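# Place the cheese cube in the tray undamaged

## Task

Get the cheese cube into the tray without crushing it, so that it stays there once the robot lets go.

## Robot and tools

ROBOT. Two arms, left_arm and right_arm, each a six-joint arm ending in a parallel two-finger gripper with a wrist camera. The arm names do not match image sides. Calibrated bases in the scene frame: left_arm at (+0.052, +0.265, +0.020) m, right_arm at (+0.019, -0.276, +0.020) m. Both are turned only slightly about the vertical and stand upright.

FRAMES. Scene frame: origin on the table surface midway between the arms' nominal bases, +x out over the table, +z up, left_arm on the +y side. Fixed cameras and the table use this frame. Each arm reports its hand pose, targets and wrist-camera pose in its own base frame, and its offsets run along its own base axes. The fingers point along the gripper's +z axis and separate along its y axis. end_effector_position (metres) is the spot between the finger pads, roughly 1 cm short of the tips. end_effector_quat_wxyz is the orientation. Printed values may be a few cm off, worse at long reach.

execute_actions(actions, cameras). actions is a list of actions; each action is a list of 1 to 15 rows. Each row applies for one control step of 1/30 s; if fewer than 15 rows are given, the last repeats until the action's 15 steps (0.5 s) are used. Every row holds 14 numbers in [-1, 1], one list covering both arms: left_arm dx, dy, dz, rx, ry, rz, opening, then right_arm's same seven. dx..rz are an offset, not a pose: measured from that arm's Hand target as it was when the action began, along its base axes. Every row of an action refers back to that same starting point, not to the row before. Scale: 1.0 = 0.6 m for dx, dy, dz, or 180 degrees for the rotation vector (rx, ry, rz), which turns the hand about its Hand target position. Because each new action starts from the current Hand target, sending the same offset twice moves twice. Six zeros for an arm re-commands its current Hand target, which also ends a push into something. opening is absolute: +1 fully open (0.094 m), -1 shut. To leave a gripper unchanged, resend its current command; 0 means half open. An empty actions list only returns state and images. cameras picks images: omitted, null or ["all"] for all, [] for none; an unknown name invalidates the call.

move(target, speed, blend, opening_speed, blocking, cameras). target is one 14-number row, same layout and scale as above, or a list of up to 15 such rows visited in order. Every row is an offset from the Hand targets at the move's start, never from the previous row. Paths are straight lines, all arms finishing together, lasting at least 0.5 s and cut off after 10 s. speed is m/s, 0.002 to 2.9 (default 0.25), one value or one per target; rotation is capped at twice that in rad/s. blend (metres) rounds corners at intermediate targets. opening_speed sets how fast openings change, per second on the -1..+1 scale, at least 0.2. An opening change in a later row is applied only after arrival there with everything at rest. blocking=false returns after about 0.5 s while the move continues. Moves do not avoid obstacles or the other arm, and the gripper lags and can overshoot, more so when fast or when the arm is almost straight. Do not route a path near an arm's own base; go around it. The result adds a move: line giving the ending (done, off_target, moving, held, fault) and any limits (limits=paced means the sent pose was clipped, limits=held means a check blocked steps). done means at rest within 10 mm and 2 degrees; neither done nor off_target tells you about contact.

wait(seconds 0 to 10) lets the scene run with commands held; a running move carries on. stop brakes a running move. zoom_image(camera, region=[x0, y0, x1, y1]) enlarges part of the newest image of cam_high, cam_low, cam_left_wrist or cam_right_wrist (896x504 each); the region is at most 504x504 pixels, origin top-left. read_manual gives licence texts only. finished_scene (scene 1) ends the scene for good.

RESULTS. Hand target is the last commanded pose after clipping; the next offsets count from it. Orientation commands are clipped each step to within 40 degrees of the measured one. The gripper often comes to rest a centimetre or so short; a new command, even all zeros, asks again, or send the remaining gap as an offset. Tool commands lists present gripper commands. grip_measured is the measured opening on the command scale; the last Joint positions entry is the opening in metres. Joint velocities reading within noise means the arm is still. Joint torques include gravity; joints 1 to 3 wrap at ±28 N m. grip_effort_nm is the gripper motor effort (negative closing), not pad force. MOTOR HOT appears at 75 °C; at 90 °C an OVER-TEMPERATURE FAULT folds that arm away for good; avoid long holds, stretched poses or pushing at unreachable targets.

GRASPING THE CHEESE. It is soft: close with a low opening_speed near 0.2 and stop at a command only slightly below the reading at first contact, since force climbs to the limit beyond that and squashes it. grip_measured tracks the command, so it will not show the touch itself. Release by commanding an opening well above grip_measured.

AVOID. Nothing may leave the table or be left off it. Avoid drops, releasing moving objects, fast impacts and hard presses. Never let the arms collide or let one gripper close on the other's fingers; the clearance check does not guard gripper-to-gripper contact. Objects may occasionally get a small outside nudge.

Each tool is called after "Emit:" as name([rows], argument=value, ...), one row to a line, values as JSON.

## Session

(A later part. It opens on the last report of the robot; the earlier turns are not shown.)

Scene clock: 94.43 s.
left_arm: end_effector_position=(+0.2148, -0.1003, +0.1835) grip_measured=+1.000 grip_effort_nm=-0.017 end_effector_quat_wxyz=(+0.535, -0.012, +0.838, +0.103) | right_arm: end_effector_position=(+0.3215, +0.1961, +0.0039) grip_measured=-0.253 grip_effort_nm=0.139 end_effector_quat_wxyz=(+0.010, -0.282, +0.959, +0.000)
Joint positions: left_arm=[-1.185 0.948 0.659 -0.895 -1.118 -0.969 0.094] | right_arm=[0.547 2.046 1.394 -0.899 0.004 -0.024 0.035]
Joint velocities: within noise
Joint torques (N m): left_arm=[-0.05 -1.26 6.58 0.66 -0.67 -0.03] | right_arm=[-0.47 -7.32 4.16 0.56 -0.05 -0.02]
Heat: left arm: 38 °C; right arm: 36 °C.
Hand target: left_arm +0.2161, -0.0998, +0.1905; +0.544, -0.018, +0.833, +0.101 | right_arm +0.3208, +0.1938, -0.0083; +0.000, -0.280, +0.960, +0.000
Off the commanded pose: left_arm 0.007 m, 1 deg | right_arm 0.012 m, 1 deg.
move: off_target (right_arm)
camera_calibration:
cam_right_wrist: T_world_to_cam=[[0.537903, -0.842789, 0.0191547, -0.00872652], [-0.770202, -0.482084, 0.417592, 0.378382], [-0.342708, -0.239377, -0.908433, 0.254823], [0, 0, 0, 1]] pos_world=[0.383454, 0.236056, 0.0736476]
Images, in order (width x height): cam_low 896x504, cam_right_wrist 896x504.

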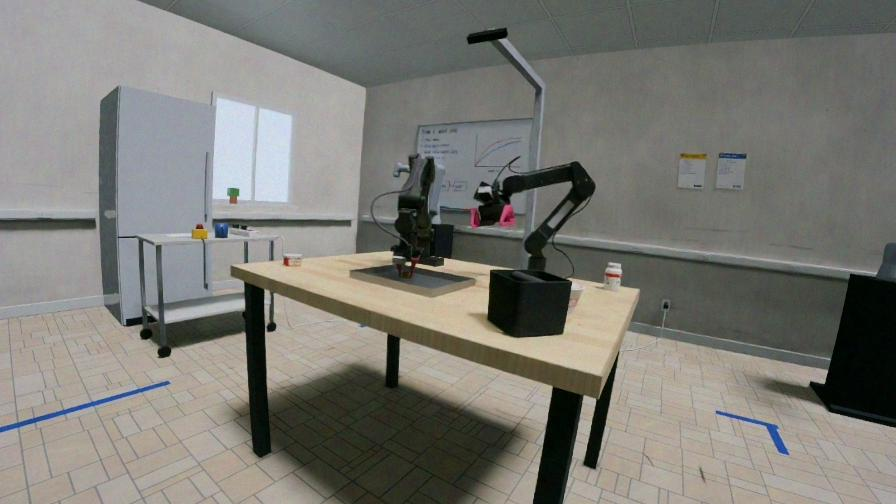

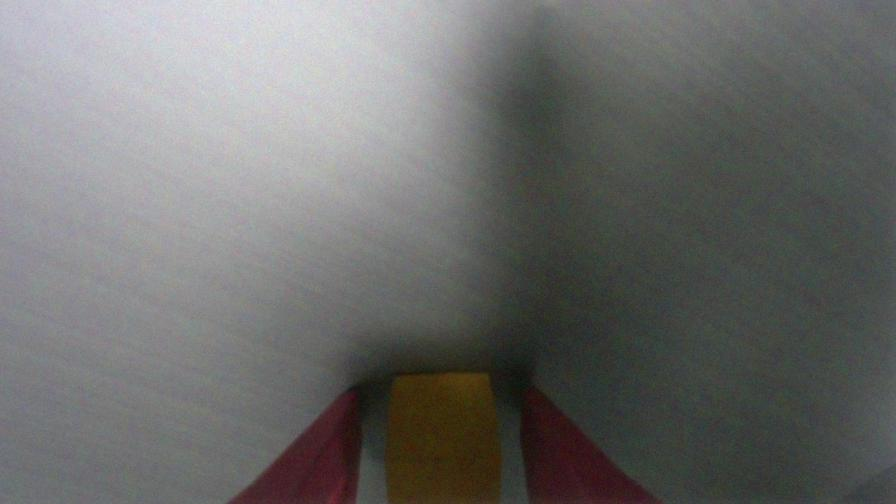

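Emit:
move(target=[0,0,0,0,0,0,1, 0,0.003,0.2,0,0,0,-0.25], speed=0.15)

Emit:
zoom_image(camera="cam_low", region=[340, 220, 490, 310])

Scene clock: 97.27 s.
left_arm: end_effector_position=(+0.2148, -0.1003, +0.1835) grip_measured=+1.000 grip_effort_nm=-0.007 end_effector_quat_wxyz=(+0.535, -0.012, +0.838, +0.103) | right_arm: end_effector_position=(+0.3178, +0.1939, +0.0935) grip_measured=-0.253 grip_effort_nm=0.149 end_effector_quat_wxyz=(-0.020, -0.282, +0.959, -0.008)
Joint positions: left_arm=[-1.185 0.948 0.659 -0.895 -1.118 -0.969 0.094] | right_arm=[0.547 2.006 1.702 -1.309 0.004 -0.024 0.035]
Joint velocities: within noise
Joint torques (N m): left_arm=[-0.01 -1.28 6.57 0.66 -0.66 -0.03] | right_arm=[-0.2 -12.33 7.24 0.07 -0.04 0.04]
Heat: left arm: 38 °C; right arm: 36 °C.
Hand target: left_arm +0.2161, -0.0998, +0.1905; +0.544, -0.018, +0.833, +0.101 | right_arm +0.3208, +0.1955, +0.1118; +0.000, -0.280, +0.960, +0.000
Off the commanded pose: left_arm 0.007 m, 1 deg | right_arm 0.018 m, 2 deg.
move: off_target (right_arm)
camera_calibration:
cam_right_wrist: T_world_to_cam=[[0.53885, -0.842214, 0.0177725, -0.010593], [-0.74668, -0.467747, 0.47295, 0.321585], [-0.390012, -0.268119, -0.88091, 0.352482], [0, 0, 0, 1]] pos_world=[0.383301, 0.236006, 0.1586]

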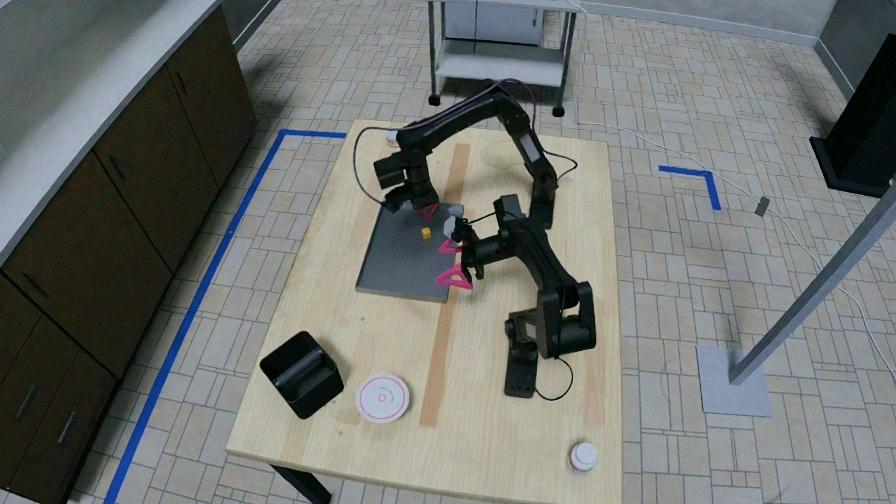

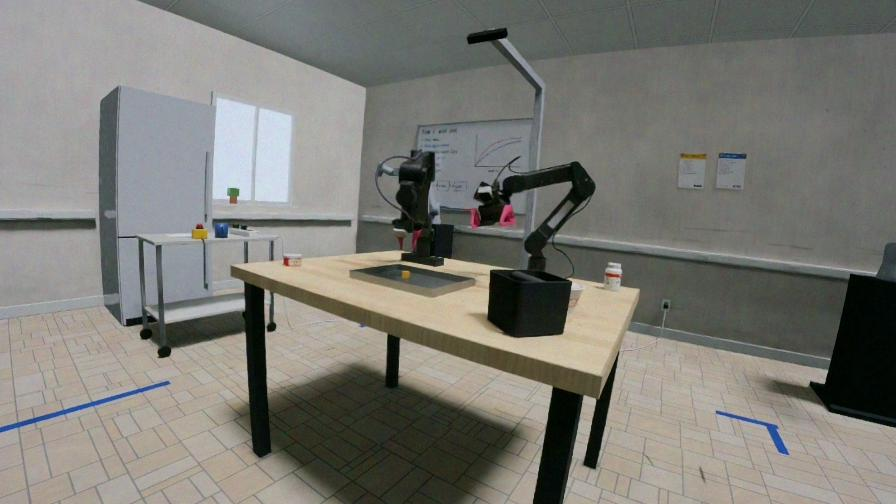

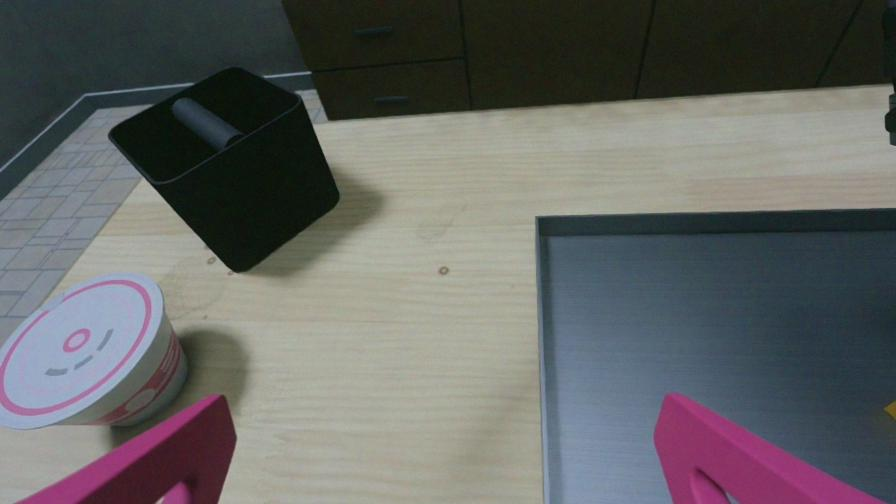

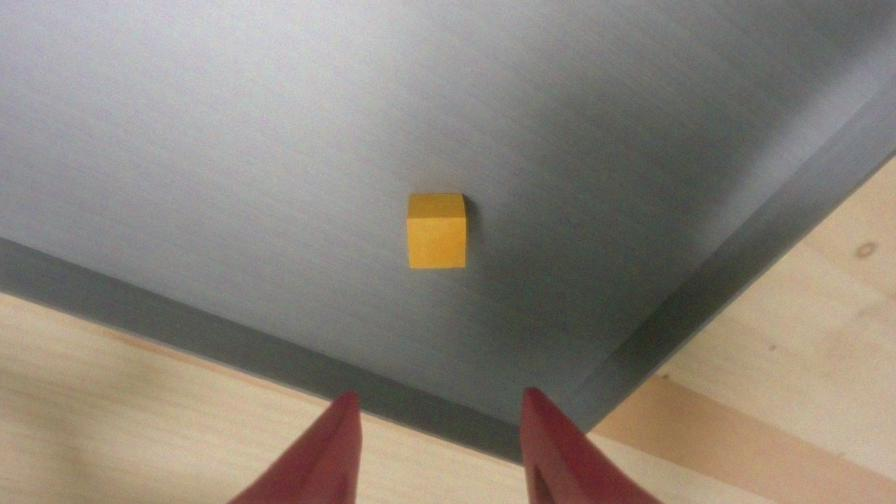

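Scaled by 3.360 from the camera's 896x504 image, which has a finer 1280x720 frame.

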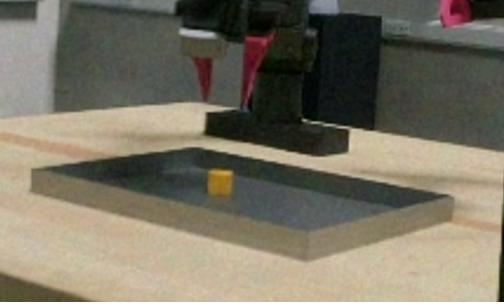

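Emit:
finished_scene()

The scene is finished: the task was done.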